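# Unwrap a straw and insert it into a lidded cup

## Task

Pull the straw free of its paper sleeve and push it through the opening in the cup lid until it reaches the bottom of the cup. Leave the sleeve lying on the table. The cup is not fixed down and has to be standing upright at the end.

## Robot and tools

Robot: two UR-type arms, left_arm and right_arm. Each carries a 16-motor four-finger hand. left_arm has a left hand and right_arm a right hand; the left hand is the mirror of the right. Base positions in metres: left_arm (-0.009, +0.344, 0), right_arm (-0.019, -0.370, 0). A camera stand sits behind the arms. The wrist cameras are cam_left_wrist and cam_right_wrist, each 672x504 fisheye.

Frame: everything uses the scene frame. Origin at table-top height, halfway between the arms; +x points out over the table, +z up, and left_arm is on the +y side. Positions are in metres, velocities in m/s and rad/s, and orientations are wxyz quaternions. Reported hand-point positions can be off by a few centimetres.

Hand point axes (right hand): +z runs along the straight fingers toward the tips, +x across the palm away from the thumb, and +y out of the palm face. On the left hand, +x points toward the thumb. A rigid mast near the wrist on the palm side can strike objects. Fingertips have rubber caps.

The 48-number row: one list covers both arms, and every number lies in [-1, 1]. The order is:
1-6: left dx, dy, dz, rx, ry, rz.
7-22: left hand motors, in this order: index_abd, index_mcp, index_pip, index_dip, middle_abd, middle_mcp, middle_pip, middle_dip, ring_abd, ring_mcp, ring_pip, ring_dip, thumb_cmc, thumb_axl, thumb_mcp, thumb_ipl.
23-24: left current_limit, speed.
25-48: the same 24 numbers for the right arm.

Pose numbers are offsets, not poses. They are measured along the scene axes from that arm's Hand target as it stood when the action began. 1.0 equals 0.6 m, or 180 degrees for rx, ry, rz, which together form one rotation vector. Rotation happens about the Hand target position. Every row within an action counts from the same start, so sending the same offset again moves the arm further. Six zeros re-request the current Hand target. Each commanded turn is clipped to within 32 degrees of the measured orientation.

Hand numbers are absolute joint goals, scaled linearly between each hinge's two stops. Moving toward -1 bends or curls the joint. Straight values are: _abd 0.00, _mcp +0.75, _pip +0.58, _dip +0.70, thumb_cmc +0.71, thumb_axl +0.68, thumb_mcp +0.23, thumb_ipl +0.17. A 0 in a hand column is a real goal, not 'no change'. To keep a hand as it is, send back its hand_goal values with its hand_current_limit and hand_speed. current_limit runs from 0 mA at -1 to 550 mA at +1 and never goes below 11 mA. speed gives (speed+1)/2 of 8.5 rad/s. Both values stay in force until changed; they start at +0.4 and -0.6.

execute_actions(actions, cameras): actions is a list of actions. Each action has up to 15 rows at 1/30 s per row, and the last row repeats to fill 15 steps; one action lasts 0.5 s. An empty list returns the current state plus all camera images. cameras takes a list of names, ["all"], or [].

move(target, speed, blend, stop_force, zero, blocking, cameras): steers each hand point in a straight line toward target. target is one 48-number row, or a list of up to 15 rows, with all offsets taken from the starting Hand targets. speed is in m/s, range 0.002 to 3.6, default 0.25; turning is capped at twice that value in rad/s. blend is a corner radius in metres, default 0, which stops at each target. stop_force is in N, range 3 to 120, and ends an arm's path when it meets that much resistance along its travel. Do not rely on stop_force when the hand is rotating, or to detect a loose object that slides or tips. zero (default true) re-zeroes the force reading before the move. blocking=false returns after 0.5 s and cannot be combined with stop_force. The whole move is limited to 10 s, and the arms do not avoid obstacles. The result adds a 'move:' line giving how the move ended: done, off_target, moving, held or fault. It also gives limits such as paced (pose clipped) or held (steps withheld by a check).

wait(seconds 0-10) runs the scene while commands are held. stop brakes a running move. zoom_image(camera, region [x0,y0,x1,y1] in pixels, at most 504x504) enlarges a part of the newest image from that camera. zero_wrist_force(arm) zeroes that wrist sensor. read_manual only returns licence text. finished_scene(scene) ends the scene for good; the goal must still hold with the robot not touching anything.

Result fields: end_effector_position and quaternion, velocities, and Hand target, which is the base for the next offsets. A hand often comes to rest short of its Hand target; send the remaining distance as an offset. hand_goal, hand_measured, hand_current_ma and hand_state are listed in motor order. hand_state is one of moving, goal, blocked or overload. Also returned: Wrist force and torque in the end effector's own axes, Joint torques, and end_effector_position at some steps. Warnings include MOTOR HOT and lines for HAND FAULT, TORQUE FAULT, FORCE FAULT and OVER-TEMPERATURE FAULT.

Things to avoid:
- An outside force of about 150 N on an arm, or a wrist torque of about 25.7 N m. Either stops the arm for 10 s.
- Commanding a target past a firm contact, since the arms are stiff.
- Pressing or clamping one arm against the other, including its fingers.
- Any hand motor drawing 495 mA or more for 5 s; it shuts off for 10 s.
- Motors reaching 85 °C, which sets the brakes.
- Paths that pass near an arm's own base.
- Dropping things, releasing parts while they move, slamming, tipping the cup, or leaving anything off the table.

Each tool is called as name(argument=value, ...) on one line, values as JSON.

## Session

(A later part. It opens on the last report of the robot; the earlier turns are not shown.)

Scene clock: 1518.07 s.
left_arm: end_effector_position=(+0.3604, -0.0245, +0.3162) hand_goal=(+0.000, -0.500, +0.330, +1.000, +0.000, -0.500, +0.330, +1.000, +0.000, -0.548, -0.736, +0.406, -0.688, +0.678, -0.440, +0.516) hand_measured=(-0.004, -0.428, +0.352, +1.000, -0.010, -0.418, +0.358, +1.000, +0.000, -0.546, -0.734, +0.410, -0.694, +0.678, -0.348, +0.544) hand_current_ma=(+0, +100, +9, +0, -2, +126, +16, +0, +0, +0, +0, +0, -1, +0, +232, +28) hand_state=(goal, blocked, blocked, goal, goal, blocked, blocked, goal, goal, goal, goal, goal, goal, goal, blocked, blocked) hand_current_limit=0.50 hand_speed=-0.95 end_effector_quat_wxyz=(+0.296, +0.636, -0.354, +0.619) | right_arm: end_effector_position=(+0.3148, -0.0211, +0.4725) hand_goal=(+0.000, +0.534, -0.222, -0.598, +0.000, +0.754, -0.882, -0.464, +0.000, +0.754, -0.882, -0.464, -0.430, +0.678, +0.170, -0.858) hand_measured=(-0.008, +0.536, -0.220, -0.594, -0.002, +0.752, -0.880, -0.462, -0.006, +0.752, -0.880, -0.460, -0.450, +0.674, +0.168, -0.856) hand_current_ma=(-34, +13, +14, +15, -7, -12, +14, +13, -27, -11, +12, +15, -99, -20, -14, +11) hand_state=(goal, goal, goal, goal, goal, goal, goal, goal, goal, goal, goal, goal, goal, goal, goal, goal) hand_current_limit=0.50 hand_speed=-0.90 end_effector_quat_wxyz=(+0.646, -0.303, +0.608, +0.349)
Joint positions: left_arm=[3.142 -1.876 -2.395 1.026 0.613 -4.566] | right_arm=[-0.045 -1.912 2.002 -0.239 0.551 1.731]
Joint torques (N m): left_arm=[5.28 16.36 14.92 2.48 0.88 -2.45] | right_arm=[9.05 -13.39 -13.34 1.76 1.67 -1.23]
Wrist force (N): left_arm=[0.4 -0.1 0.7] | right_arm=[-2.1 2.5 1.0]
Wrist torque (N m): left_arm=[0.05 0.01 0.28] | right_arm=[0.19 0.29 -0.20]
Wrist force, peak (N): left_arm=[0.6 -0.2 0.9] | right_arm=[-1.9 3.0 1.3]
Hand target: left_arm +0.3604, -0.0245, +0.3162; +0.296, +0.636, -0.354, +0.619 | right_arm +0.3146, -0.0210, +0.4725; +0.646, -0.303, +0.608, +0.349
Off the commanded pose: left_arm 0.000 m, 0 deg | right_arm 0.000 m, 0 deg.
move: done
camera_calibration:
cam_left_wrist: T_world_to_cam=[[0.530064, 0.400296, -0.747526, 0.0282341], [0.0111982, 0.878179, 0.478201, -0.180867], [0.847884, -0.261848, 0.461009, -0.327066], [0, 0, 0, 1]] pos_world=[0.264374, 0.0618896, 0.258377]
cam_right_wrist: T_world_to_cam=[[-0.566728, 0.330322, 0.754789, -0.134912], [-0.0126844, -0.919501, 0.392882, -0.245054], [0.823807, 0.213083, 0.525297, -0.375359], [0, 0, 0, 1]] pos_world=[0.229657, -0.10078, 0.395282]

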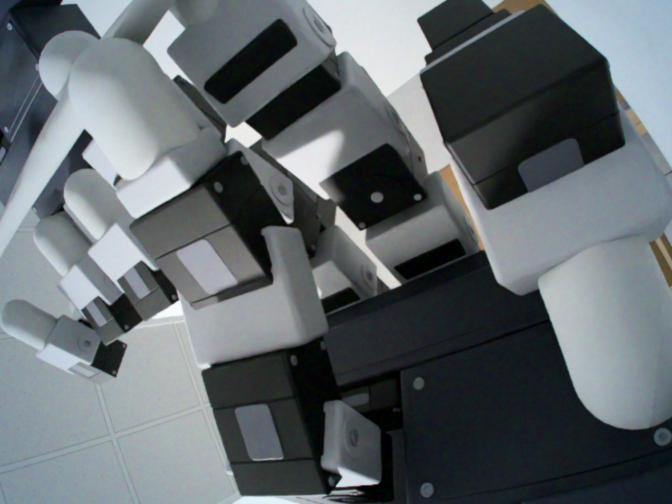

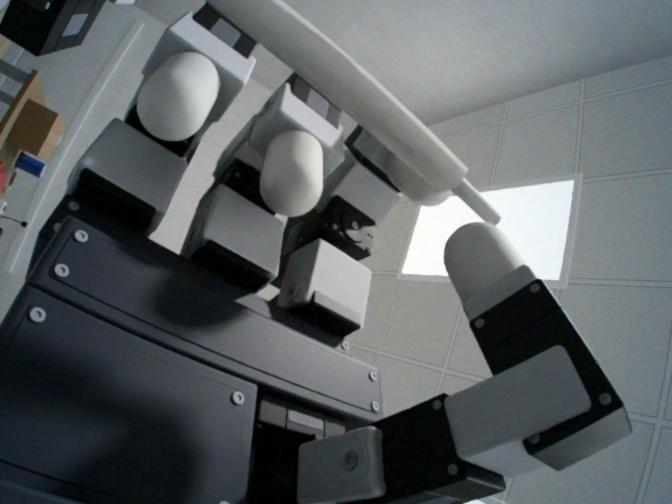

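move(target=[[0,0,0,0,0,0, 0,-0.50,0.33,1.0, 0,-0.50,0.33,1.0, 0,-0.548,-0.737,0.406, -0.689,0.677,-0.44,0.515, 0.5,-0.95, 0,0,0,0,0,0, 0,0.534,-0.223,-0.599, 0,0.753,-0.883,-0.464, 0,0.753,-0.883,-0.464, -0.43,0.677,0.28,-0.859, 0.5,-0.9],[0,0,0,0,0,0, 0,-0.50,0.33,1.0, 0,-0.50,0.33,1.0, 0,-0.548,-0.737,0.406, -0.689,0.677,-0.44,0.515, 0.5,-0.95, -0.0164,0.0115,0,0,0,0, 0,0.534,-0.223,-0.599, 0,0.753,-0.883,-0.464, 0,0.753,-0.883,-0.464, -0.43,0.677,0.28,-0.859, 0.5,-0.9]], speed=0.04, cameras=["cam_right_wrist"])

zoom_image(camera="cam_right_wrist", region=[340, 50, 572, 282])

Scene clock: 1543.70 s.
left_arm: end_effector_position=(+0.3604, -0.0245, +0.3162) hand_goal=(+0.000, -0.500, +0.330, +1.000, +0.000, -0.500, +0.330, +1.000, +0.000, -0.548, -0.736, +0.406, -0.688, +0.678, -0.440, +0.516) hand_measured=(-0.004, -0.428, +0.352, +1.000, -0.010, -0.418, +0.358, +1.000, +0.000, -0.546, -0.734, +0.410, -0.694, +0.678, -0.348, +0.544) hand_current_ma=(+0, +100, +9, +0, -2, +126, +16, +0, +0, +0, +0, +0, -1, +0, +232, +28) hand_state=(goal, blocked, blocked, goal, goal, blocked, blocked, goal, goal, goal, goal, goal, goal, goal, blocked, blocked) hand_current_limit=0.50 hand_speed=-0.95 end_effector_quat_wxyz=(+0.296, +0.636, -0.354, +0.619) | right_arm: end_effector_position=(+0.3049, -0.0142, +0.4725) hand_goal=(+0.000, +0.534, -0.222, -0.598, +0.000, +0.754, -0.882, -0.464, +0.000, +0.754, -0.882, -0.464, -0.430, +0.678, +0.280, -0.858) hand_measured=(-0.008, +0.536, -0.220, -0.594, -0.002, +0.752, -0.880, -0.462, -0.006, +0.752, -0.880, -0.460, -0.450, +0.674, +0.278, -0.856) hand_current_ma=(-34, +13, +14, +15, -7, -12, +14, +13, -27, -11, +12, +15, -99, -20, -15, +11) hand_state=(goal, goal, goal, goal, goal, goal, goal, goal, goal, goal, goal, goal, goal, goal, goal, goal) hand_current_limit=0.50 hand_speed=-0.90 end_effector_quat_wxyz=(+0.646, -0.303, +0.608, +0.349)
Joint positions: left_arm=[3.142 -1.876 -2.395 1.026 0.613 -4.566] | right_arm=[-0.021 -1.929 2.012 -0.227 0.575 1.724]
Joint torques (N m): left_arm=[3.23 16.58 14.66 2.31 0.69 -2.32] | right_arm=[9.15 -13.37 -13.8 1.55 1.55 -1.48]
Wrist force (N): left_arm=[0.5 -0.2 0.7] | right_arm=[-1.7 2.3 1.1]
Wrist torque (N m): left_arm=[0.05 0.00 0.29] | right_arm=[0.16 0.22 -0.18]
Wrist force, peak (N): left_arm=[0.4 0.1 0.9] | right_arm=[-2.0 2.9 1.0]
Hand target: left_arm +0.3604, -0.0245, +0.3162; +0.296, +0.636, -0.354, +0.619 | right_arm +0.3048, -0.0141, +0.4725; +0.646, -0.303, +0.608, +0.349
Off the commanded pose: left_arm 0.000 m, 0 deg | right_arm 0.000 m, 0 deg.
move: done
camera_calibration:
cam_right_wrist: T_world_to_cam=[[-0.566728, 0.330322, 0.754789, -0.142802], [-0.0126844, -0.919501, 0.392882, -0.238835], [0.823807, 0.213083, 0.525297, -0.368674], [0, 0, 0, 1]] pos_world=[0.219757, -0.0938803, 0.395282]
Images, in order (width x height): cam_right_wrist 672x504.

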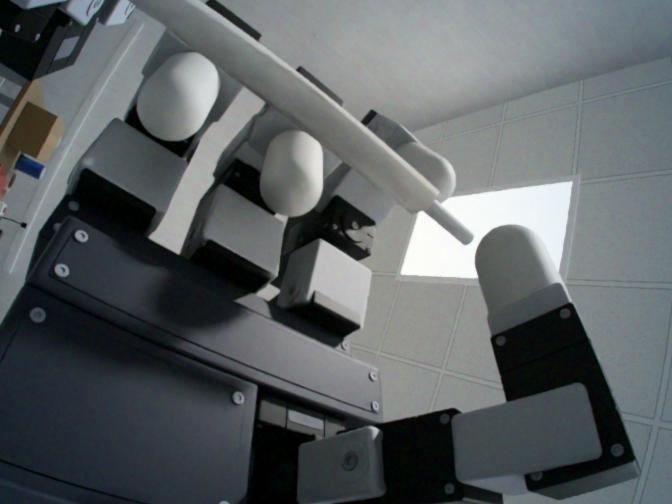

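Scaled by 2.172 from the camera's 672x504 image, which has a finer 960x720 frame.

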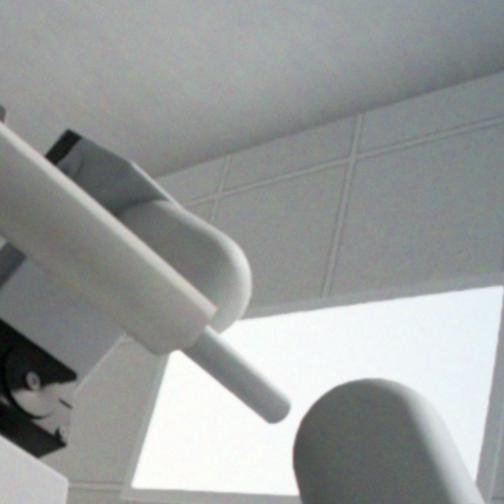

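move(target=[0,0,0,0,0,0, 0,-0.50,0.33,1.0, 0,-0.50,0.33,1.0, 0,-0.548,-0.737,0.406, -0.689,0.677,-0.44,0.515, 0.5,-0.95, 0,0,0,0,0,0, 0,0.534,-0.223,-0.599, 0,0.753,-0.883,-0.464, 0,0.753,-0.883,-0.464, -0.43,0.677,0.14,-0.859, 0.3,-0.95], cameras=["cam_right_wrist"])

zoom_image(camera="cam_right_wrist", region=[370, 110, 534, 274])

Scene clock: 1564.47 s.
left_arm: end_effector_position=(+0.3604, -0.0245, +0.3162) hand_goal=(+0.000, -0.500, +0.330, +1.000, +0.000, -0.500, +0.330, +1.000, +0.000, -0.548, -0.736, +0.406, -0.688, +0.678, -0.440, +0.516) hand_measured=(-0.004, -0.428, +0.352, +1.000, -0.010, -0.418, +0.358, +1.000, +0.000, -0.546, -0.734, +0.410, -0.694, +0.678, -0.348, +0.544) hand_current_ma=(+0, +100, +9, +0, -2, +126, +16, +0, +0, +0, +0, +0, -1, +0, +232, +28) hand_state=(goal, blocked, blocked, goal, goal, blocked, blocked, goal, goal, goal, goal, goal, goal, goal, blocked, blocked) hand_current_limit=0.50 hand_speed=-0.95 end_effector_quat_wxyz=(+0.296, +0.636, -0.354, +0.619) | right_arm: end_effector_position=(+0.3048, -0.0141, +0.4725) hand_goal=(+0.000, +0.534, -0.222, -0.598, +0.000, +0.754, -0.882, -0.464, +0.000, +0.754, -0.882, -0.464, -0.430, +0.678, +0.140, -0.858) hand_measured=(-0.008, +0.536, -0.220, -0.594, -0.002, +0.752, -0.880, -0.462, -0.006, +0.752, -0.880, -0.460, -0.450, +0.674, +0.142, -0.856) hand_current_ma=(-34, +13, +14, +15, -7, -12, +14, +13, -27, -11, +12, +15, -99, -20, +15, +11) hand_state=(goal, goal, goal, goal, goal, goal, goal, goal, goal, goal, goal, goal, goal, goal, goal, goal) hand_current_limit=0.30 hand_speed=-0.95 end_effector_quat_wxyz=(+0.646, -0.303, +0.608, +0.349)
Joint positions: left_arm=[3.142 -1.876 -2.395 1.026 0.613 -4.566] | right_arm=[-0.02 -1.929 2.012 -0.227 0.575 1.724]
Joint torques (N m): left_arm=[3.99 16.94 15.06 2.25 0.7 -2.35] | right_arm=[8.17 -13.25 -14.39 1.57 1.56 -1.52]
Wrist force (N): left_arm=[0.2 0.0 0.7] | right_arm=[-1.8 2.4 1.1]
Wrist torque (N m): left_arm=[0.06 0.03 0.27] | right_arm=[0.17 0.25 -0.18]
Wrist force, peak (N): left_arm=[0.7 0.1 0.8] | right_arm=[-2.2 2.6 1.1]
Hand target: left_arm +0.3604, -0.0245, +0.3162; +0.296, +0.636, -0.354, +0.619 | right_arm +0.3048, -0.0141, +0.4725; +0.646, -0.303, +0.608, +0.349
Off the commanded pose: left_arm 0.000 m, 0 deg | right_arm 0.000 m, 0 deg.
move: done
camera_calibration:
cam_right_wrist: T_world_to_cam=[[-0.566701, 0.33033, 0.754806, -0.142904], [-0.0127605, -0.919521, 0.392835, -0.238711], [0.823825, 0.212988, 0.525308, -0.368629], [0, 0, 0, 1]] pos_world=[0.219657, -0.0937803, 0.395282]
Images, in order (width x height): cam_right_wrist 672x504.

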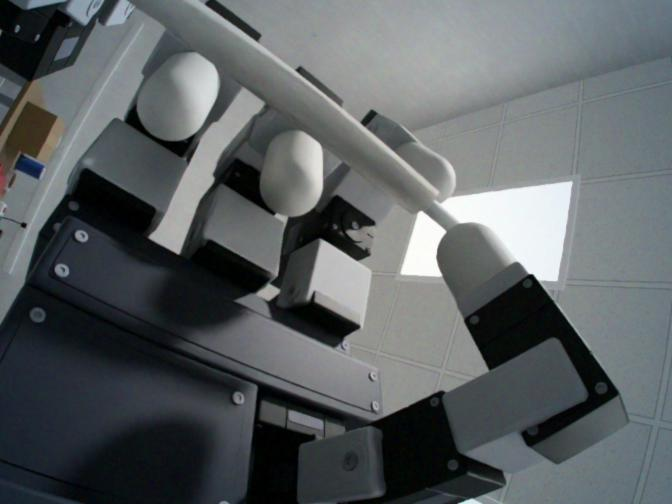

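Scaled by 3.073 from the camera's 672x504 image, which has a finer 960x720 frame.

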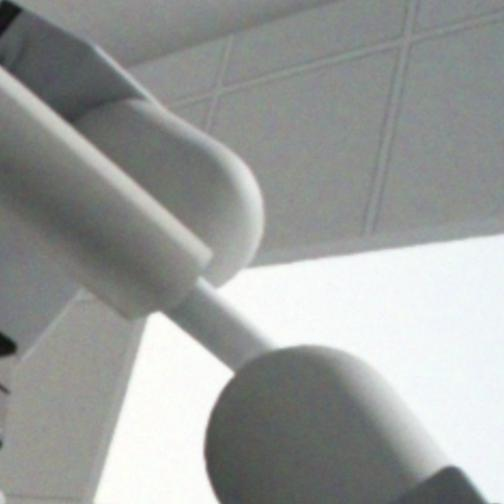

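move(target=[0,0,0,0,0,0, 0,-0.50,0.33,1.0, 0,-0.50,0.33,1.0, 0,-0.548,-0.737,0.406, -0.689,0.677,-0.44,0.515, 0.5,-0.95, 0,0,0,0,0,0, 0,0.40,-0.223,-0.599, 0,0.753,-0.883,-0.464, 0,0.753,-0.883,-0.464, -0.43,0.677,0.14,-0.859, -0.2,-0.96], cameras=["cam_right_wrist"])

zoom_image(camera="cam_right_wrist", region=[370, 110, 534, 274])

Scene clock: 1584.77 s.
left_arm: end_effector_position=(+0.3604, -0.0245, +0.3162) hand_goal=(+0.000, -0.500, +0.330, +1.000, +0.000, -0.500, +0.330, +1.000, +0.000, -0.548, -0.736, +0.406, -0.688, +0.678, -0.440, +0.516) hand_measured=(-0.004, -0.428, +0.352, +1.000, -0.010, -0.418, +0.358, +1.000, +0.000, -0.546, -0.734, +0.410, -0.694, +0.678, -0.348, +0.544) hand_current_ma=(+0, +100, +10, +0, -2, +126, +16, +0, +0, +0, +0, +0, -1, +0, +232, +28) hand_state=(goal, blocked, blocked, goal, goal, blocked, blocked, goal, goal, goal, goal, goal, goal, goal, blocked, blocked) hand_current_limit=0.50 hand_speed=-0.95 end_effector_quat_wxyz=(+0.296, +0.636, -0.354, +0.619) | right_arm: end_effector_position=(+0.3048, -0.0141, +0.4725) hand_goal=(+0.000, +0.400, -0.222, -0.598, +0.000, +0.754, -0.882, -0.464, +0.000, +0.754, -0.882, -0.464, -0.430, +0.678, +0.140, -0.858) hand_measured=(-0.008, +0.404, -0.220, -0.594, -0.002, +0.752, -0.880, -0.462, -0.006, +0.752, -0.880, -0.460, -0.450, +0.674, +0.142, -0.856) hand_current_ma=(-34, +19, +14, +15, -7, -12, +14, +13, -27, -11, +12, +15, -99, -20, +15, +11) hand_state=(goal, goal, goal, goal, goal, goal, goal, goal, goal, goal, goal, goal, goal, goal, goal, goal) hand_current_limit=-0.20 hand_speed=-0.96 end_effector_quat_wxyz=(+0.646, -0.303, +0.608, +0.349)
Joint positions: left_arm=[3.142 -1.876 -2.395 1.026 0.613 -4.566] | right_arm=[-0.02 -1.929 2.012 -0.227 0.575 1.724]
Joint torques (N m): left_arm=[2.7 17.51 15.23 2.13 0.78 -2.18] | right_arm=[8.12 -13.04 -15.24 1.75 1.61 -1.49]
Wrist force (N): left_arm=[0.5 0.0 0.6] | right_arm=[-2.1 2.4 0.7]
Wrist torque (N m): left_arm=[0.07 -0.01 0.31] | right_arm=[0.21 0.28 -0.21]
Wrist force, peak (N): left_arm=[0.4 0.1 1.0] | right_arm=[-2.0 2.9 1.2]
Hand target: left_arm +0.3604, -0.0245, +0.3162; +0.296, +0.636, -0.354, +0.619 | right_arm +0.3048, -0.0141, +0.4725; +0.646, -0.303, +0.608, +0.349
Off the commanded pose: left_arm 0.000 m, 0 deg | right_arm 0.000 m, 0 deg.
move: done
camera_calibration:
cam_right_wrist: T_world_to_cam=[[-0.566701, 0.33033, 0.754806, -0.142904], [-0.0127605, -0.919521, 0.392835, -0.238711], [0.823825, 0.212988, 0.525308, -0.368629], [0, 0, 0, 1]] pos_world=[0.219657, -0.0937803, 0.395282]
Images, in order (width x height): cam_right_wrist 672x504.

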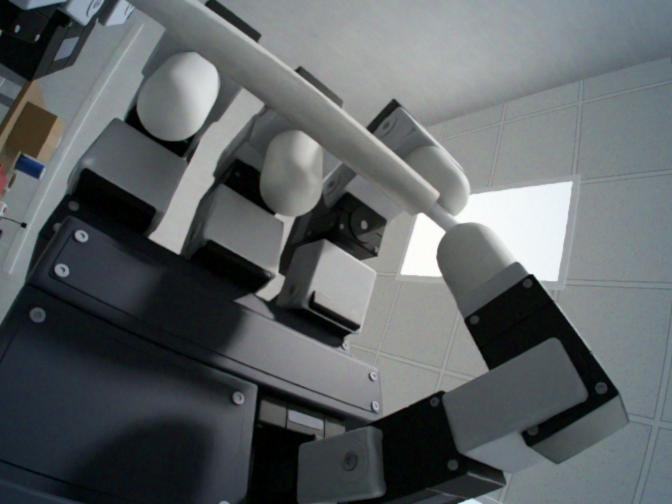

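Scaled by 3.073 from the camera's 672x504 image, which has a finer 960x720 frame.

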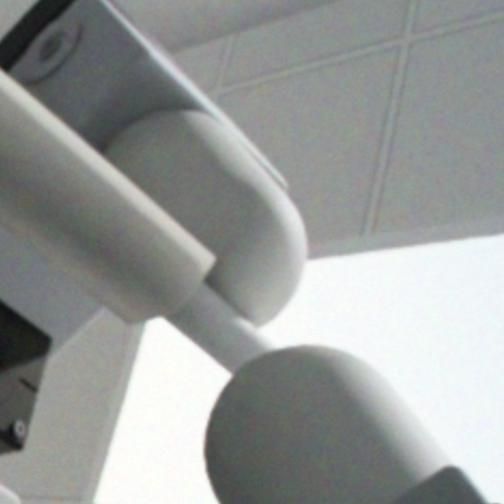

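move(target=[0,0,0,0,0,0, 0,-0.50,0.33,1.0, 0,-0.50,0.33,1.0, 0,-0.548,-0.737,0.406, -0.689,0.677,-0.44,0.515, 0.5,-0.95, 0,0,0,0,0,0, 0,0.345,-0.223,-0.599, 0,0.753,-0.883,-0.464, 0,0.753,-0.883,-0.464, -0.43,0.677,0.14,-0.859, -0.2,-0.97], cameras=["cam_right_wrist"])

zoom_image(camera="cam_right_wrist", region=[370, 110, 534, 274])

Scene clock: 1593.10 s.
left_arm: end_effector_position=(+0.3604, -0.0245, +0.3162) hand_goal=(+0.000, -0.500, +0.330, +1.000, +0.000, -0.500, +0.330, +1.000, +0.000, -0.548, -0.736, +0.406, -0.688, +0.678, -0.440, +0.516) hand_measured=(-0.004, -0.428, +0.356, +1.000, -0.010, -0.418, +0.358, +1.000, +0.000, -0.546, -0.734, +0.410, -0.694, +0.678, -0.348, +0.544) hand_current_ma=(+0, +100, +12, +0, -2, +126, +16, +0, +0, +0, +0, +0, -1, +0, +225, +28) hand_state=(goal, blocked, blocked, goal, goal, blocked, blocked, goal, goal, goal, goal, goal, goal, goal, blocked, blocked) hand_current_limit=0.50 hand_speed=-0.95 end_effector_quat_wxyz=(+0.296, +0.636, -0.354, +0.619) | right_arm: end_effector_position=(+0.3048, -0.0141, +0.4725) hand_goal=(+0.000, +0.346, -0.222, -0.598, +0.000, +0.754, -0.882, -0.464, +0.000, +0.754, -0.882, -0.464, -0.430, +0.678, +0.140, -0.858) hand_measured=(-0.008, +0.352, -0.220, -0.594, -0.002, +0.752, -0.880, -0.462, -0.006, +0.752, -0.880, -0.460, -0.450, +0.674, +0.142, -0.856) hand_current_ma=(-34, +33, +14, +15, -7, -12, +14, +13, -27, -11, +12, +15, -99, -20, +15, +11) hand_state=(goal, goal, goal, goal, goal, goal, goal, goal, goal, goal, goal, goal, goal, goal, goal, goal) hand_current_limit=-0.20 hand_speed=-0.97 end_effector_quat_wxyz=(+0.646, -0.303, +0.608, +0.349)
Joint positions: left_arm=[3.142 -1.876 -2.395 1.026 0.613 -4.566] | right_arm=[-0.02 -1.929 2.012 -0.227 0.575 1.724]
Joint torques (N m): left_arm=[2.68 18.12 14.51 1.82 0.78 -2.06] | right_arm=[8.71 -12.37 -17.6 1.6 1.69 -1.35]
Wrist force (N): left_arm=[0.1 0.3 0.8] | right_arm=[-2.0 2.5 1.3]
Wrist torque (N m): left_arm=[0.09 0.02 0.29] | right_arm=[0.18 0.25 -0.21]
Wrist force, peak (N): left_arm=[0.3 0.3 1.0] | right_arm=[-2.1 2.8 1.3]
Hand target: left_arm +0.3604, -0.0245, +0.3162; +0.296, +0.636, -0.354, +0.619 | right_arm +0.3048, -0.0141, +0.4725; +0.646, -0.303, +0.608, +0.349
Off the commanded pose: left_arm 0.000 m, 0 deg | right_arm 0.000 m, 0 deg.
move: done
camera_calibration:
cam_right_wrist: T_world_to_cam=[[-0.566701, 0.33033, 0.754806, -0.142904], [-0.0127605, -0.919521, 0.392835, -0.238711], [0.823825, 0.212988, 0.525308, -0.368629], [0, 0, 0, 1]] pos_world=[0.219657, -0.0937803, 0.395282]
Images, in order (width x height): cam_right_wrist 672x504.

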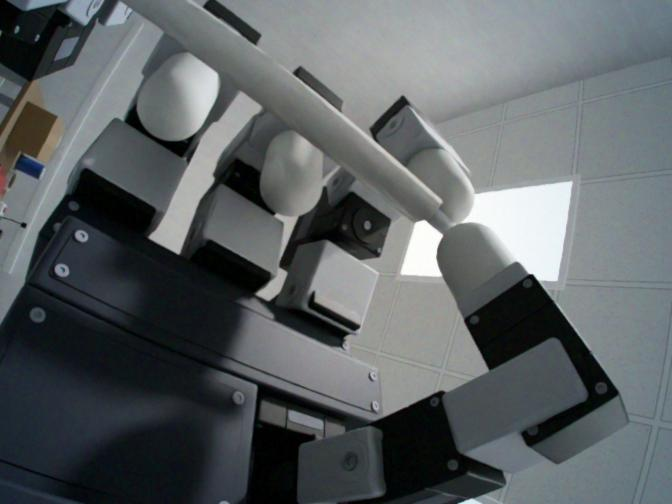

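Scaled by 3.073 from the camera's 672x504 image, which has a finer 960x720 frame.

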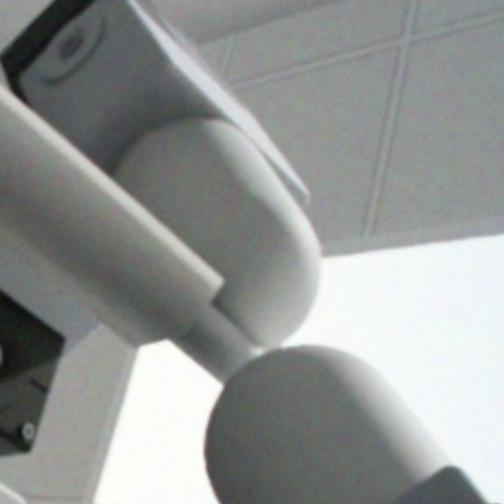

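move(target=[[0,0,0,0,0,0, 0,-0.58,0.31,1.0, 0,-0.58,0.31,1.0, 0,-0.548,-0.737,0.406, -0.689,0.677,-0.50,0.50, 0.75,-0.95, 0.0023,0.0033,0.0003,0,0,0, 0,0.352,-0.223,-0.599, 0,0.753,-0.883,-0.464, 0,0.753,-0.883,-0.464, -0.43,0.677,0.112,-0.855, -0.2,-0.96],[0,0,0,0,0,0, 0,-0.58,0.31,1.0, 0,-0.58,0.31,1.0, 0,-0.548,-0.737,0.406, -0.689,0.677,-0.50,0.50, 0.75,-0.95, 0.0023,0.0033,0.0003,0,0,0, 0,0.25,-0.28,-0.61, 0,0.753,-0.883,-0.464, 0,0.753,-0.883,-0.464, -0.43,0.677,0.06,-0.845, 0.2,-0.96]], speed=0.02, cameras=["cam_right_wrist"])

zoom_image(camera="cam_right_wrist", region=[370, 110, 534, 274])

Scene clock: 1618.70 s.
left_arm: end_effector_position=(+0.3604, -0.0245, +0.3162) hand_goal=(+0.000, -0.580, +0.310, +1.000, +0.000, -0.580, +0.310, +1.000, +0.000, -0.548, -0.736, +0.406, -0.688, +0.678, -0.500, +0.500) hand_measured=(-0.004, -0.430, +0.356, +1.000, -0.010, -0.432, +0.358, +1.000, +0.000, -0.546, -0.734, +0.410, -0.696, +0.678, -0.360, +0.550) hand_current_ma=(+0, +393, +37, +0, -2, +383, +43, +0, +0, +0, +0, +0, -1, +0, +481, +81) hand_state=(goal, blocked, blocked, goal, goal, blocked, blocked, goal, goal, goal, goal, goal, goal, goal, blocked, blocked) hand_current_limit=0.75 hand_speed=-0.95 end_effector_quat_wxyz=(+0.296, +0.636, -0.354, +0.619) | right_arm: end_effector_position=(+0.3061, -0.0122, +0.4726) hand_goal=(+0.000, +0.250, -0.280, -0.610, +0.000, +0.754, -0.882, -0.464, +0.000, +0.754, -0.882, -0.464, -0.430, +0.678, +0.060, -0.844) hand_measured=(-0.008, +0.344, -0.240, -0.608, -0.002, +0.752, -0.880, -0.462, -0.006, +0.752, -0.880, -0.460, -0.448, +0.674, +0.096, -0.848) hand_current_ma=(-34, +291, +201, +8, -7, -12, +14, +13, -27, -11, +12, +15, -90, -20, +231, -23) hand_state=(goal, moving, blocked, goal, goal, goal, goal, goal, goal, goal, goal, goal, goal, goal, moving, goal) hand_current_limit=0.20 hand_speed=-0.96 end_effector_quat_wxyz=(+0.646, -0.303, +0.608, +0.349)
Joint positions: left_arm=[3.142 -1.876 -2.395 1.026 0.613 -4.566] | right_arm=[-0.012 -1.922 2.008 -0.227 0.583 1.722]
Joint torques (N m): left_arm=[1.77 18.82 15.26 1.55 0.63 -2.21] | right_arm=[7.58 0.9 -29.09 -4.26 1.64 -1.54]
Wrist force (N): left_arm=[0.2 0.0 0.8] | right_arm=[-2.1 2.5 1.1]
Wrist torque (N m): left_arm=[0.08 0.01 0.27] | right_arm=[0.18 0.27 -0.22]
Wrist force, peak (N): left_arm=[0.5 0.3 1.0] | right_arm=[-2.4 2.6 1.1]
Hand target: left_arm +0.3604, -0.0245, +0.3162; +0.296, +0.636, -0.354, +0.619 | right_arm +0.3061, -0.0122, +0.4726; +0.646, -0.303, +0.608, +0.349
Off the commanded pose: left_arm 0.000 m, 0 deg | right_arm 0.000 m, 0 deg.
move: done
camera_calibration:
cam_right_wrist: T_world_to_cam=[[-0.566701, 0.33033, 0.754806, -0.142846], [-0.0127605, -0.919521, 0.392835, -0.236893], [0.823825, 0.212988, 0.525308, -0.370261], [0, 0, 0, 1]] pos_world=[0.221057, -0.0917803, 0.395382]
Images, in order (width x height): cam_right_wrist 672x504.

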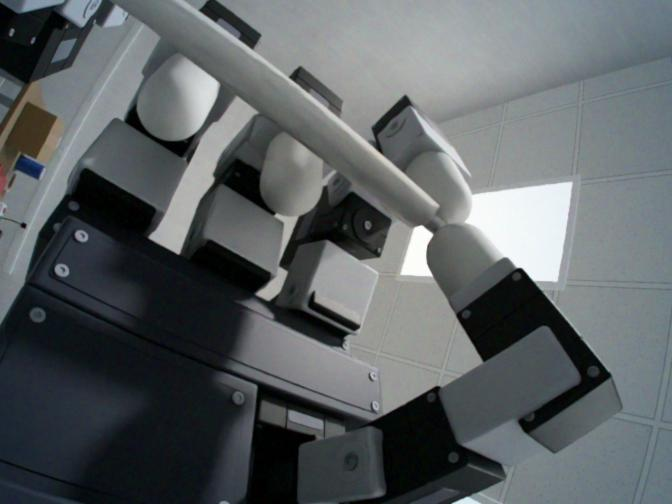

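Scaled by 3.073 from the camera's 672x504 image, which has a finer 960x720 frame.

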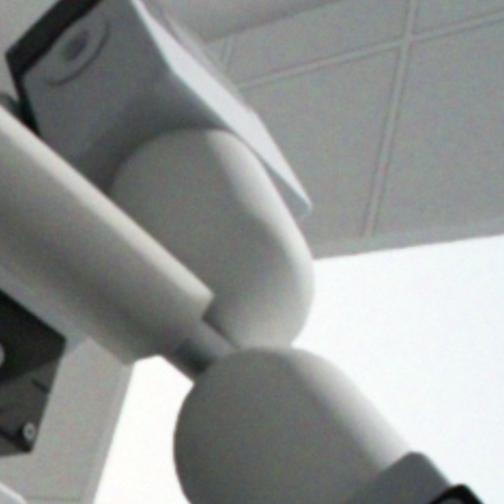

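move(target=[[0,0,0,0,0,0, 0,-0.58,0.31,1.0, 0,-0.58,0.31,1.0, 0,-0.548,-0.737,0.406, -0.689,0.677,-0.50,0.50, 0.75,-0.95, 0,0,0,0,0,0, 0,0.46,-0.223,-0.599, 0,0.753,-0.883,-0.464, 0,0.753,-0.883,-0.464, -0.43,0.677,0.169,-0.859, 0.2,-0.96],[0,0,0,0,0,0, 0,-0.58,0.31,1.0, 0,-0.58,0.31,1.0, 0,-0.548,-0.737,0.406, -0.689,0.677,-0.50,0.50, 0.75,-0.95, 0.0072,-0.0051,0,0,0,0, 0,0.46,-0.223,-0.599, 0,0.753,-0.883,-0.464, 0,0.753,-0.883,-0.464, -0.43,0.677,0.169,-0.859, 0.2,-0.96],[0,0,0,0,0,0, 0,-0.58,0.31,1.0, 0,-0.58,0.31,1.0, 0,-0.548,-0.737,0.406, -0.689,0.677,-0.50,0.50, 0.75,-0.95, 0.0072,-0.0051,0,0,0,0, 0,0.38,-0.223,-0.599, 0,0.753,-0.883,-0.464, 0,0.753,-0.883,-0.464, -0.43,0.677,0.12,-0.859, -0.2,-0.96]], speed=0.02, cameras=["cam_right_wrist"])

zoom_image(camera="cam_right_wrist", region=[370, 110, 534, 274])

Scene clock: 1656.70 s.
left_arm: end_effector_position=(+0.3604, -0.0245, +0.3162) hand_goal=(+0.000, -0.580, +0.310, +1.000, +0.000, -0.580, +0.310, +1.000, +0.000, -0.548, -0.736, +0.406, -0.688, +0.678, -0.500, +0.500) hand_measured=(-0.004, -0.430, +0.356, +1.000, -0.010, -0.434, +0.360, +1.000, +0.000, -0.546, -0.734, +0.410, -0.696, +0.678, -0.360, +0.552) hand_current_ma=(+0, +393, +37, +0, -2, +376, +45, +0, +0, +0, +0, +0, -1, +0, +481, +83) hand_state=(goal, blocked, blocked, goal, goal, blocked, blocked, goal, goal, goal, goal, goal, goal, goal, blocked, blocked) hand_current_limit=0.75 hand_speed=-0.95 end_effector_quat_wxyz=(+0.296, +0.636, -0.354, +0.619) | right_arm: end_effector_position=(+0.3105, -0.0152, +0.4726) hand_goal=(+0.000, +0.380, -0.222, -0.598, +0.000, +0.754, -0.882, -0.464, +0.000, +0.754, -0.882, -0.464, -0.430, +0.678, +0.120, -0.858) hand_measured=(-0.008, +0.382, -0.224, -0.602, -0.002, +0.752, -0.880, -0.462, -0.006, +0.752, -0.880, -0.460, -0.446, +0.674, +0.122, -0.858) hand_current_ma=(-34, +13, -14, -15, -7, -12, +14, +13, -27, -11, +12, +15, -84, -19, +15, +5) hand_state=(goal, goal, goal, goal, goal, goal, goal, goal, goal, goal, goal, goal, goal, goal, goal, goal) hand_current_limit=-0.20 hand_speed=-0.96 end_effector_quat_wxyz=(+0.646, -0.303, +0.608, +0.349)
Joint positions: left_arm=[3.142 -1.876 -2.395 1.026 0.613 -4.566] | right_arm=[-0.024 -1.915 2.003 -0.232 0.572 1.725]
Joint torques (N m): left_arm=[1.33 20.08 15.34 1.43 0.55 -2.08] | right_arm=[-10.74 0.71 -29.3 -4.31 -1.2 1.84]
Wrist force (N): left_arm=[0.6 -0.3 0.7] | right_arm=[-1.9 2.5 0.8]
Wrist torque (N m): left_arm=[0.02 -0.02 0.31] | right_arm=[0.21 0.25 -0.29]
Wrist force, peak (N): left_arm=[0.7 0.2 0.9] | right_arm=[-2.0 2.8 1.3]
Hand target: left_arm +0.3604, -0.0245, +0.3162; +0.296, +0.636, -0.354, +0.619 | right_arm +0.3105, -0.0152, +0.4726; +0.646, -0.303, +0.608, +0.349
Off the commanded pose: left_arm 0.000 m, 0 deg | right_arm 0.000 m, 0 deg.
move: done
camera_calibration:
cam_right_wrist: T_world_to_cam=[[-0.566701, 0.33033, 0.754806, -0.139385], [-0.0127605, -0.919521, 0.392835, -0.239689], [0.823825, 0.212988, 0.525308, -0.373143], [0, 0, 0, 1]] pos_world=[0.225357, -0.0948803, 0.395382]
Images, in order (width x height): cam_right_wrist 672x504.

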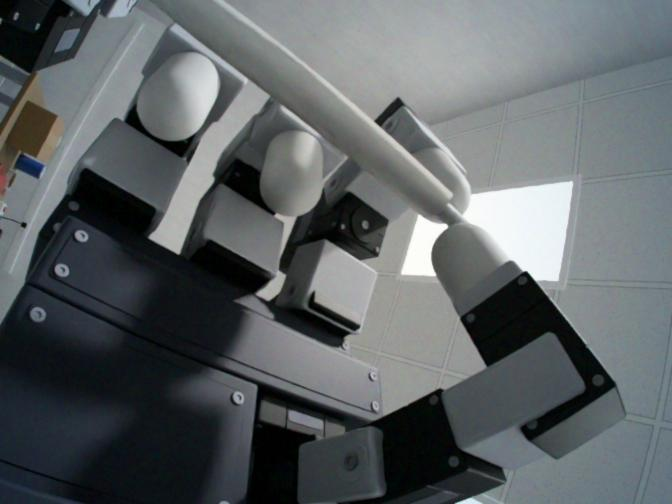

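Scaled by 3.073 from the camera's 672x504 image, which has a finer 960x720 frame.

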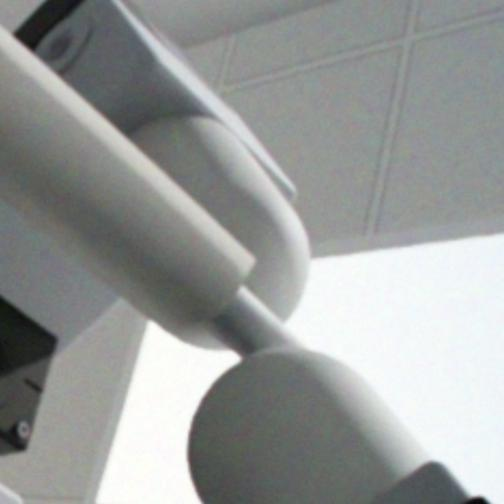

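move(target=[[0,0,0,0,0,0, 0,-0.58,0.31,1.0, 0,-0.58,0.31,1.0, 0,-0.548,-0.737,0.406, -0.689,0.677,-0.50,0.50, 0.75,-0.95, 0,0,0.0067,0,0,0, 0,0.38,-0.223,-0.599, 0,0.753,-0.883,-0.464, 0,0.753,-0.883,-0.464, -0.43,0.677,0.112,-0.855, 0,-0.96],[0,0,0,0,0,0, 0,-0.58,0.31,1.0, 0,-0.58,0.31,1.0, 0,-0.548,-0.737,0.406, -0.689,0.677,-0.50,0.50, 0.75,-0.95, 0,0,0.0067,0,0,0, 0,0.25,-0.28,-0.61, 0,0.753,-0.883,-0.464, 0,0.753,-0.883,-0.464, -0.43,0.677,0.06,-0.845, 0.2,-0.96]], speed=0.02, cameras=["cam_right_wrist"])

zoom_image(camera="cam_right_wrist", region=[370, 110, 534, 274])

Scene clock: 1667.50 s.
left_arm: end_effector_position=(+0.3604, -0.0245, +0.3162) hand_goal=(+0.000, -0.580, +0.310, +1.000, +0.000, -0.580, +0.310, +1.000, +0.000, -0.548, -0.736, +0.406, -0.688, +0.678, -0.500, +0.500) hand_measured=(-0.004, -0.430, +0.356, +1.000, -0.010, -0.434, +0.360, +1.000, +0.000, -0.546, -0.734, +0.410, -0.696, +0.678, -0.360, +0.552) hand_current_ma=(+0, +393, +37, +0, -2, +376, +45, +0, +0, +0, +0, +0, -1, +0, +481, +83) hand_state=(goal, blocked, blocked, goal, goal, blocked, blocked, goal, goal, goal, goal, goal, goal, goal, blocked, blocked) hand_current_limit=0.75 hand_speed=-0.95 end_effector_quat_wxyz=(+0.296, +0.636, -0.354, +0.619) | right_arm: end_effector_position=(+0.3105, -0.0152, +0.4767) hand_goal=(+0.000, +0.250, -0.280, -0.610, +0.000, +0.754, -0.882, -0.464, +0.000, +0.754, -0.882, -0.464, -0.430, +0.678, +0.060, -0.844) hand_measured=(-0.008, +0.358, -0.250, -0.606, -0.002, +0.752, -0.880, -0.462, -0.006, +0.752, -0.880, -0.460, -0.446, +0.674, +0.092, -0.846) hand_current_ma=(-34, +225, +148, +15, -7, -12, +14, +13, -27, -11, +12, +15, -82, -19, +201, -15) hand_state=(goal, moving, blocked, goal, goal, goal, goal, goal, goal, goal, goal, goal, goal, goal, moving, goal) hand_current_limit=0.20 hand_speed=-0.96 end_effector_quat_wxyz=(+0.646, -0.303, +0.608, +0.349)
Joint positions: left_arm=[3.142 -1.876 -2.395 1.026 0.613 -4.566] | right_arm=[-0.024 -1.916 1.994 -0.221 0.572 1.725]
Joint torques (N m): left_arm=[0.48 20.93 14.93 1.16 0.6 -2.03] | right_arm=[-10.19 -13.14 -29.37 1.73 -1.02 -1.12]
Wrist force (N): left_arm=[0.4 -0.2 0.8] | right_arm=[-1.8 2.7 1.0]
Wrist torque (N m): left_arm=[0.05 0.01 0.27] | right_arm=[0.20 0.23 -0.28]
Wrist force, peak (N): left_arm=[0.6 0.2 1.0] | right_arm=[-2.1 2.7 1.0]
Hand target: left_arm +0.3604, -0.0245, +0.3162; +0.296, +0.636, -0.354, +0.619 | right_arm +0.3105, -0.0152, +0.4767; +0.646, -0.303, +0.608, +0.349
Off the commanded pose: left_arm 0.000 m, 0 deg | right_arm 0.000 m, 0 deg.
move: done
camera_calibration:
cam_right_wrist: T_world_to_cam=[[-0.566701, 0.33033, 0.754806, -0.14248], [-0.0127605, -0.919521, 0.392835, -0.241299], [0.823825, 0.212988, 0.525308, -0.375297], [0, 0, 0, 1]] pos_world=[0.225357, -0.0948803, 0.399482]
Images, in order (width x height): cam_right_wrist 672x504.

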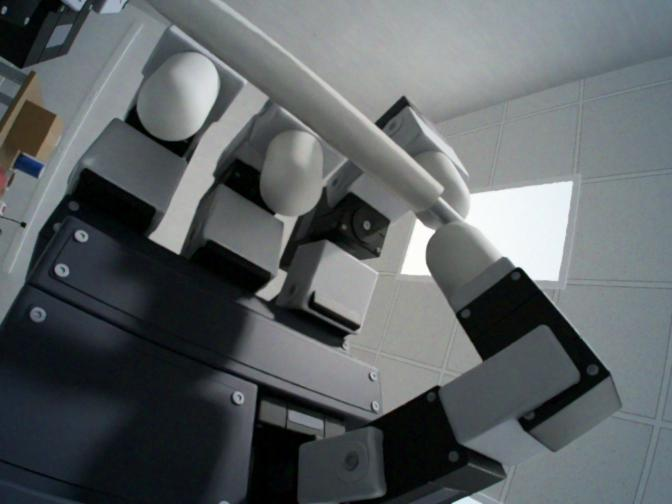

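Scaled by 3.073 from the camera's 672x504 image, which has a finer 960x720 frame.

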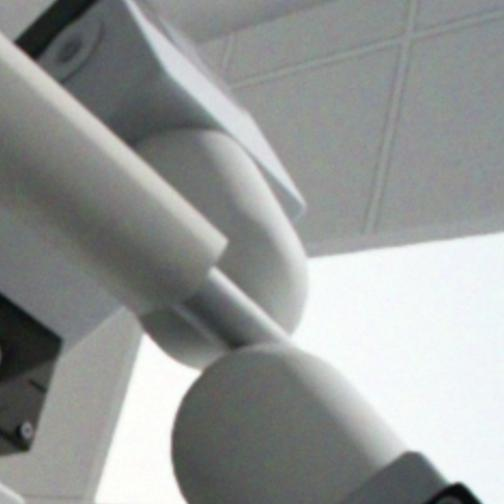

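move(target=[[0,0,0,0,0,0, 0,-0.58,0.31,1.0, 0,-0.58,0.31,1.0, 0,-0.548,-0.737,0.406, -0.689,0.677,-0.50,0.50, 0.75,-0.95, 0,0,0,0,0,0, 0,0.42,-0.223,-0.599, 0,0.753,-0.883,-0.464, 0,0.753,-0.883,-0.464, -0.43,0.677,0.169,-0.855, 0,-0.96],[0,0,0,0,0,0, 0,-0.58,0.31,1.0, 0,-0.58,0.31,1.0, 0,-0.548,-0.737,0.406, -0.689,0.677,-0.50,0.50, 0.75,-0.95, -0.0034,0.0024,0,0,0,0, 0,0.37,-0.223,-0.599, 0,0.753,-0.883,-0.464, 0,0.753,-0.883,-0.464, -0.43,0.677,0.112,-0.855, 0,-0.96],[0,0,0,0,0,0, 0,-0.58,0.31,1.0, 0,-0.58,0.31,1.0, 0,-0.548,-0.737,0.406, -0.689,0.677,-0.50,0.50, 0.75,-0.95, -0.0034,0.0024,0,0,0,0, 0,0.28,-0.26,-0.605, 0,0.753,-0.883,-0.464, 0,0.753,-0.883,-0.464, -0.43,0.677,0.08,-0.855, 0.1,-0.96]], speed=0.02, cameras=["cam_right_wrist"])

zoom_image(camera="cam_right_wrist", region=[370, 110, 534, 274])

Scene clock: 1685.10 s.
left_arm: end_effector_position=(+0.3604, -0.0245, +0.3162) hand_goal=(+0.000, -0.580, +0.310, +1.000, +0.000, -0.580, +0.310, +1.000, +0.000, -0.548, -0.736, +0.406, -0.688, +0.678, -0.500, +0.500) hand_measured=(-0.004, -0.432, +0.356, +1.000, -0.010, -0.434, +0.360, +1.000, +0.000, -0.546, -0.734, +0.410, -0.696, +0.678, -0.360, +0.552) hand_current_ma=(+0, +391, +37, +0, -2, +376, +45, +0, +0, +0, +0, +0, -1, +0, +481, +83) hand_state=(goal, blocked, blocked, goal, goal, blocked, blocked, goal, goal, goal, goal, goal, goal, goal, blocked, blocked) hand_current_limit=0.75 hand_speed=-0.95 end_effector_quat_wxyz=(+0.296, +0.636, -0.354, +0.619) | right_arm: end_effector_position=(+0.3084, -0.0138, +0.4767) hand_goal=(+0.000, +0.280, -0.260, -0.604, +0.000, +0.754, -0.882, -0.464, +0.000, +0.754, -0.882, -0.464, -0.430, +0.678, +0.080, -0.854) hand_measured=(-0.008, +0.354, -0.242, -0.602, -0.002, +0.752, -0.880, -0.462, -0.006, +0.752, -0.880, -0.460, -0.446, +0.676, +0.098, -0.854) hand_current_ma=(-34, +244, +91, +12, -7, -12, +14, +13, -27, -11, +12, +15, -81, -18, +120, +1) hand_state=(goal, moving, goal, goal, goal, goal, goal, goal, goal, goal, goal, goal, goal, goal, goal, goal) hand_current_limit=0.10 hand_speed=-0.96 end_effector_quat_wxyz=(+0.646, -0.303, +0.608, +0.349)
Joint positions: left_arm=[3.142 -1.876 -2.395 1.026 0.613 -4.566] | right_arm=[-0.018 -1.92 1.996 -0.219 0.577 1.724]
Joint torques (N m): left_arm=[0.01 20.89 15.17 1.07 0.43 -2] | right_arm=[8.12 -13.29 -14.68 1.65 1.43 -1.46]
Wrist force (N): left_arm=[0.4 0.1 0.8] | right_arm=[-2.0 2.6 0.9]
Wrist torque (N m): left_arm=[0.09 -0.01 0.29] | right_arm=[0.20 0.26 -0.22]
Wrist force, peak (N): left_arm=[0.6 -0.4 1.0] | right_arm=[-1.9 3.0 1.2]
Hand target: left_arm +0.3604, -0.0245, +0.3162; +0.296, +0.636, -0.354, +0.619 | right_arm +0.3084, -0.0138, +0.4767; +0.646, -0.303, +0.608, +0.349
Off the commanded pose: left_arm 0.000 m, 0 deg | right_arm 0.000 m, 0 deg.
move: done
camera_calibration:
cam_right_wrist: T_world_to_cam=[[-0.566701, 0.33033, 0.754806, -0.144166], [-0.0127605, -0.919521, 0.392835, -0.239947], [0.823825, 0.212988, 0.525308, -0.373887], [0, 0, 0, 1]] pos_world=[0.223257, -0.0933803, 0.399482]
Images, in order (width x height): cam_right_wrist 672x504.

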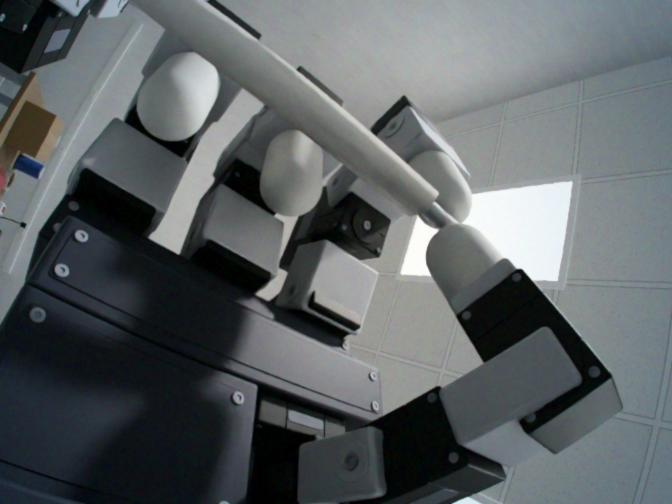

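Scaled by 3.073 from the camera's 672x504 image, which has a finer 960x720 frame.

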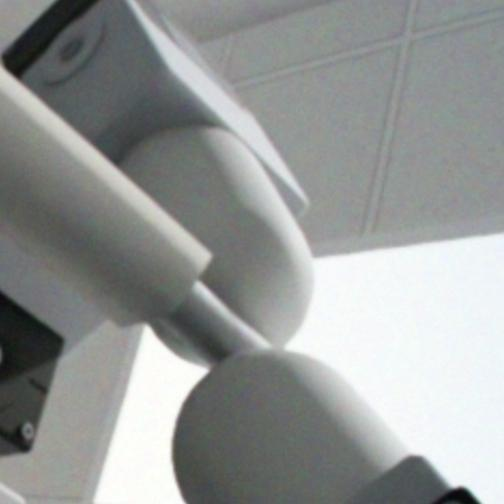

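move(target=[0,0,0,0,0,0, 0,-0.58,0.31,1.0, 0,-0.58,0.31,1.0, 0,-0.548,-0.737,0.406, -0.689,0.677,-0.50,0.50, 0.75,-0.95, 0,0,0,0,0,0, 0,0.12,-0.36,-0.63, 0,0.753,-0.883,-0.464, 0,0.753,-0.883,-0.464, -0.43,0.677,0.0,-0.84, 0.75,-0.97], cameras=["cam_right_wrist"])

zoom_image(camera="cam_right_wrist", region=[370, 110, 534, 274])

Scene clock: 1701.07 s.
left_arm: end_effector_position=(+0.3604, -0.0245, +0.3162) hand_goal=(+0.000, -0.580, +0.310, +1.000, +0.000, -0.580, +0.310, +1.000, +0.000, -0.548, -0.736, +0.406, -0.688, +0.678, -0.500, +0.500) hand_measured=(-0.004, -0.432, +0.356, +1.000, -0.010, -0.434, +0.360, +1.000, +0.000, -0.546, -0.734, +0.410, -0.696, +0.678, -0.360, +0.552) hand_current_ma=(+0, +391, +37, +0, -2, +376, +45, +0, +0, +0, +0, +0, -1, +0, +481, +83) hand_state=(goal, blocked, blocked, goal, goal, blocked, blocked, goal, goal, goal, goal, goal, goal, goal, blocked, blocked) hand_current_limit=0.75 hand_speed=-0.95 end_effector_quat_wxyz=(+0.296, +0.636, -0.354, +0.619) | right_arm: end_effector_position=(+0.3084, -0.0138, +0.4767) hand_goal=(+0.000, +0.120, -0.360, -0.630, +0.000, +0.754, -0.882, -0.464, +0.000, +0.754, -0.882, -0.464, -0.430, +0.678, +0.000, -0.840) hand_measured=(-0.008, +0.350, -0.242, -0.620, -0.002, +0.752, -0.880, -0.462, -0.006, +0.752, -0.880, -0.460, -0.444, +0.676, +0.090, -0.854) hand_current_ma=(-34, +481, +344, +43, -7, -12, +14, +13, -27, -11, +12, +15, -75, -13, +317, -97) hand_state=(goal, blocked, moving, moving, goal, goal, goal, goal, goal, goal, goal, goal, goal, goal, moving, goal) hand_current_limit=0.75 hand_speed=-0.97 end_effector_quat_wxyz=(+0.646, -0.303, +0.608, +0.349)
Joint positions: left_arm=[3.142 -1.876 -2.395 1.026 0.613 -4.566] | right_arm=[-0.018 -1.92 1.996 -0.219 0.577 1.724]
Joint torques (N m): left_arm=[-1.16 22.17 15.19 0.96 0.36 -1.93] | right_arm=[8.48 -12.51 -13.7 1.69 1.63 -1.6]
Wrist force (N): left_arm=[0.1 -0.3 0.8] | right_arm=[-1.9 2.9 1.0]
Wrist torque (N m): left_arm=[0.05 0.01 0.27] | right_arm=[0.23 0.24 -0.21]
Wrist force, peak (N): left_arm=[0.3 -0.1 1.1] | right_arm=[-2.2 2.7 1.1]
Hand target: left_arm +0.3604, -0.0245, +0.3162; +0.296, +0.636, -0.354, +0.619 | right_arm +0.3084, -0.0138, +0.4767; +0.646, -0.303, +0.608, +0.349
Off the commanded pose: left_arm 0.000 m, 0 deg | right_arm 0.000 m, 0 deg.
move: done
camera_calibration:
cam_right_wrist: T_world_to_cam=[[-0.566701, 0.33033, 0.754806, -0.144166], [-0.0127605, -0.919521, 0.392835, -0.239947], [0.823825, 0.212988, 0.525308, -0.373887], [0, 0, 0, 1]] pos_world=[0.223257, -0.0933803, 0.399482]
Images, in order (width x height): cam_right_wrist 672x504.

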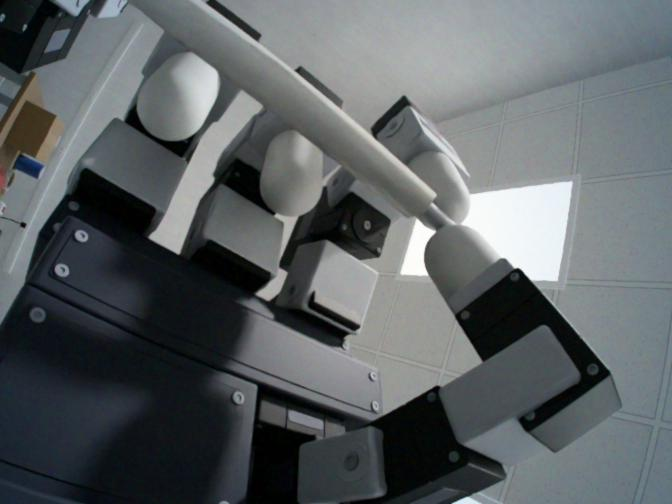

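Scaled by 3.073 from the camera's 672x504 image, which has a finer 960x720 frame.

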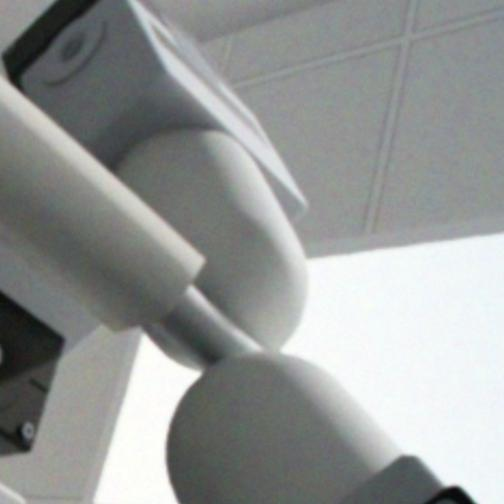

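move(target=[0,0,0,0,0,0, 0,-0.58,0.31,1.0, 0,-0.58,0.31,1.0, 0,-0.548,-0.737,0.406, -0.689,0.677,-0.50,0.50, 0.75,-0.95, 0,-0.001,0.025,0,0,0, 0,0.12,-0.36,-0.63, 0,0.753,-0.883,-0.464, 0,0.753,-0.883,-0.464, -0.43,0.677,0.0,-0.84, 0.75,-0.97], speed=0.01, cameras=["all"])

zoom_image(camera="cam_right_wrist", region=[370, 110, 534, 274])

Scene clock: 1714.20 s.
left_arm: end_effector_position=(+0.3604, -0.0245, +0.3162) hand_goal=(+0.000, -0.580, +0.310, +1.000, +0.000, -0.580, +0.310, +1.000, +0.000, -0.548, -0.736, +0.406, -0.688, +0.678, -0.500, +0.500) hand_measured=(-0.002, -0.432, +0.362, +1.000, -0.002, -0.446, +0.360, +1.000, +0.000, -0.546, -0.734, +0.410, -0.690, +0.678, -0.360, +0.554) hand_current_ma=(+0, +391, +49, +0, +0, +319, +45, +0, +0, +0, +0, +0, +0, +0, +481, +92) hand_state=(goal, blocked, blocked, goal, goal, blocked, blocked, goal, goal, goal, goal, goal, goal, goal, blocked, blocked) hand_current_limit=0.75 hand_speed=-0.95 end_effector_quat_wxyz=(+0.296, +0.636, -0.354, +0.619) | right_arm: end_effector_position=(+0.3084, -0.0144, +0.4915) hand_goal=(+0.000, +0.120, -0.360, -0.630, +0.000, +0.754, -0.882, -0.464, +0.000, +0.754, -0.882, -0.464, -0.430, +0.678, +0.000, -0.840) hand_measured=(-0.002, +0.320, -0.286, -0.626, -0.002, +0.752, -0.880, -0.462, -0.006, +0.752, -0.880, -0.460, -0.462, +0.654, +0.024, -0.858) hand_current_ma=(-6, +481, +376, +23, -7, -12, +14, +13, -27, -11, +12, +15, -168, -146, +151, -119) hand_state=(goal, moving, blocked, goal, goal, goal, goal, goal, goal, goal, goal, goal, blocked, blocked, blocked, goal) hand_current_limit=0.75 hand_speed=-0.97 end_effector_quat_wxyz=(+0.646, -0.303, +0.608, +0.349)
Joint positions: left_arm=[3.142 -1.876 -2.395 1.026 0.613 -4.566] | right_arm=[-0.021 -1.923 1.96 -0.181 0.575 1.725]
Joint torques (N m): left_arm=[-0.72 23.41 14.25 0.68 0.25 -1.9] | right_arm=[-10.47 -13.06 -30.25 1.57 -1.08 1.02]
Wrist force (N): left_arm=[0.5 -0.3 0.9] | right_arm=[-1.5 2.8 0.7]
Wrist torque (N m): left_arm=[0.08 -0.03 0.22] | right_arm=[0.22 0.21 -0.22]
Wrist force, peak (N): left_arm=[6.0 -0.2 1.0] | right_arm=[3.5 2.8 1.0]
Hand target: left_arm +0.3604, -0.0245, +0.3162; +0.296, +0.636, -0.354, +0.619 | right_arm +0.3084, -0.0144, +0.4917; +0.646, -0.303, +0.608, +0.349
Off the commanded pose: left_arm 0.000 m, 0 deg | right_arm 0.000 m, 0 deg.
move: done
camera_calibration:
cam_left_wrist: T_world_to_cam=[[0.530064, 0.400296, -0.747526, 0.0282341], [0.0111982, 0.878179, 0.478201, -0.180867], [0.847884, -0.261848, 0.461009, -0.327066], [0, 0, 0, 1]] pos_world=[0.264374, 0.0618896, 0.258377]
cam_right_wrist: T_world_to_cam=[[-0.566701, 0.33033, 0.754806, -0.155139], [-0.0127605, -0.919521, 0.392835, -0.246312], [0.823825, 0.212988, 0.525308, -0.381533], [0, 0, 0, 1]] pos_world=[0.223257, -0.0939803, 0.414282]

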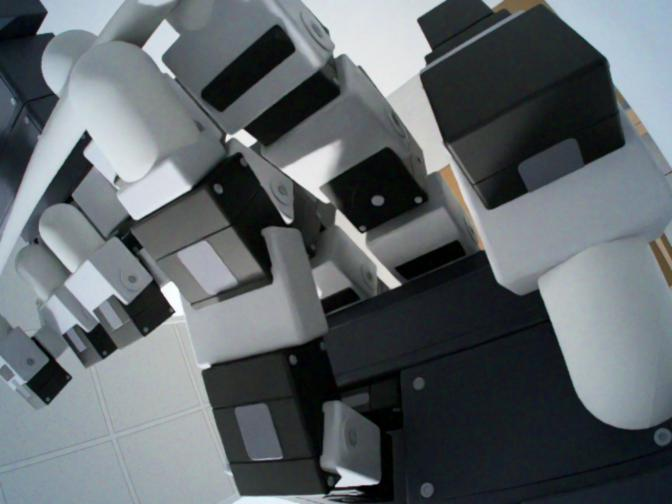

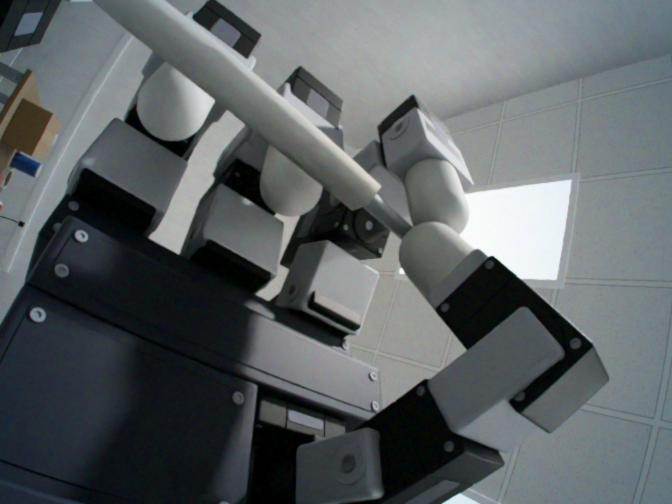

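Scaled by 3.073 from the camera's 672x504 image, which has a finer 960x720 frame.

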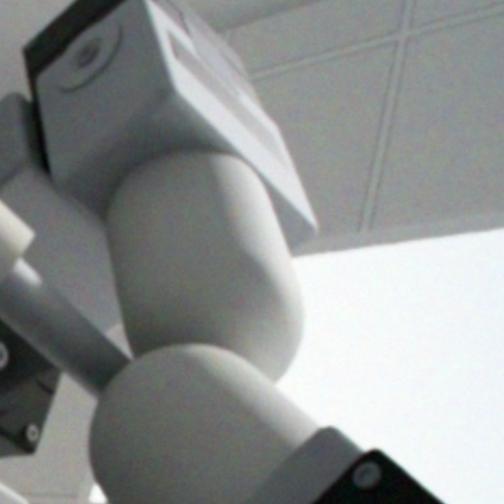

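zoom_image(camera="cam_right_wrist", region=[320, 130, 484, 294])

Scaled by 3.073 from the camera's 672x504 image, which has a finer 960x720 frame.

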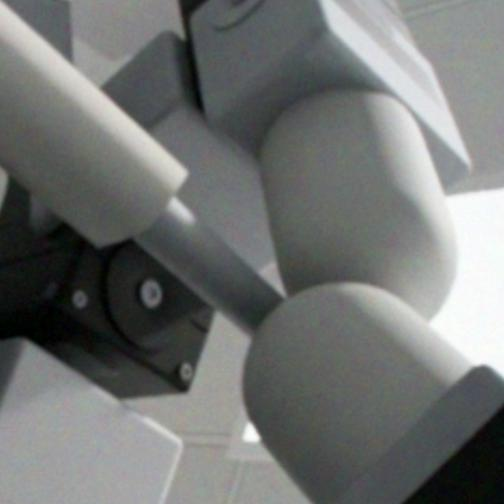

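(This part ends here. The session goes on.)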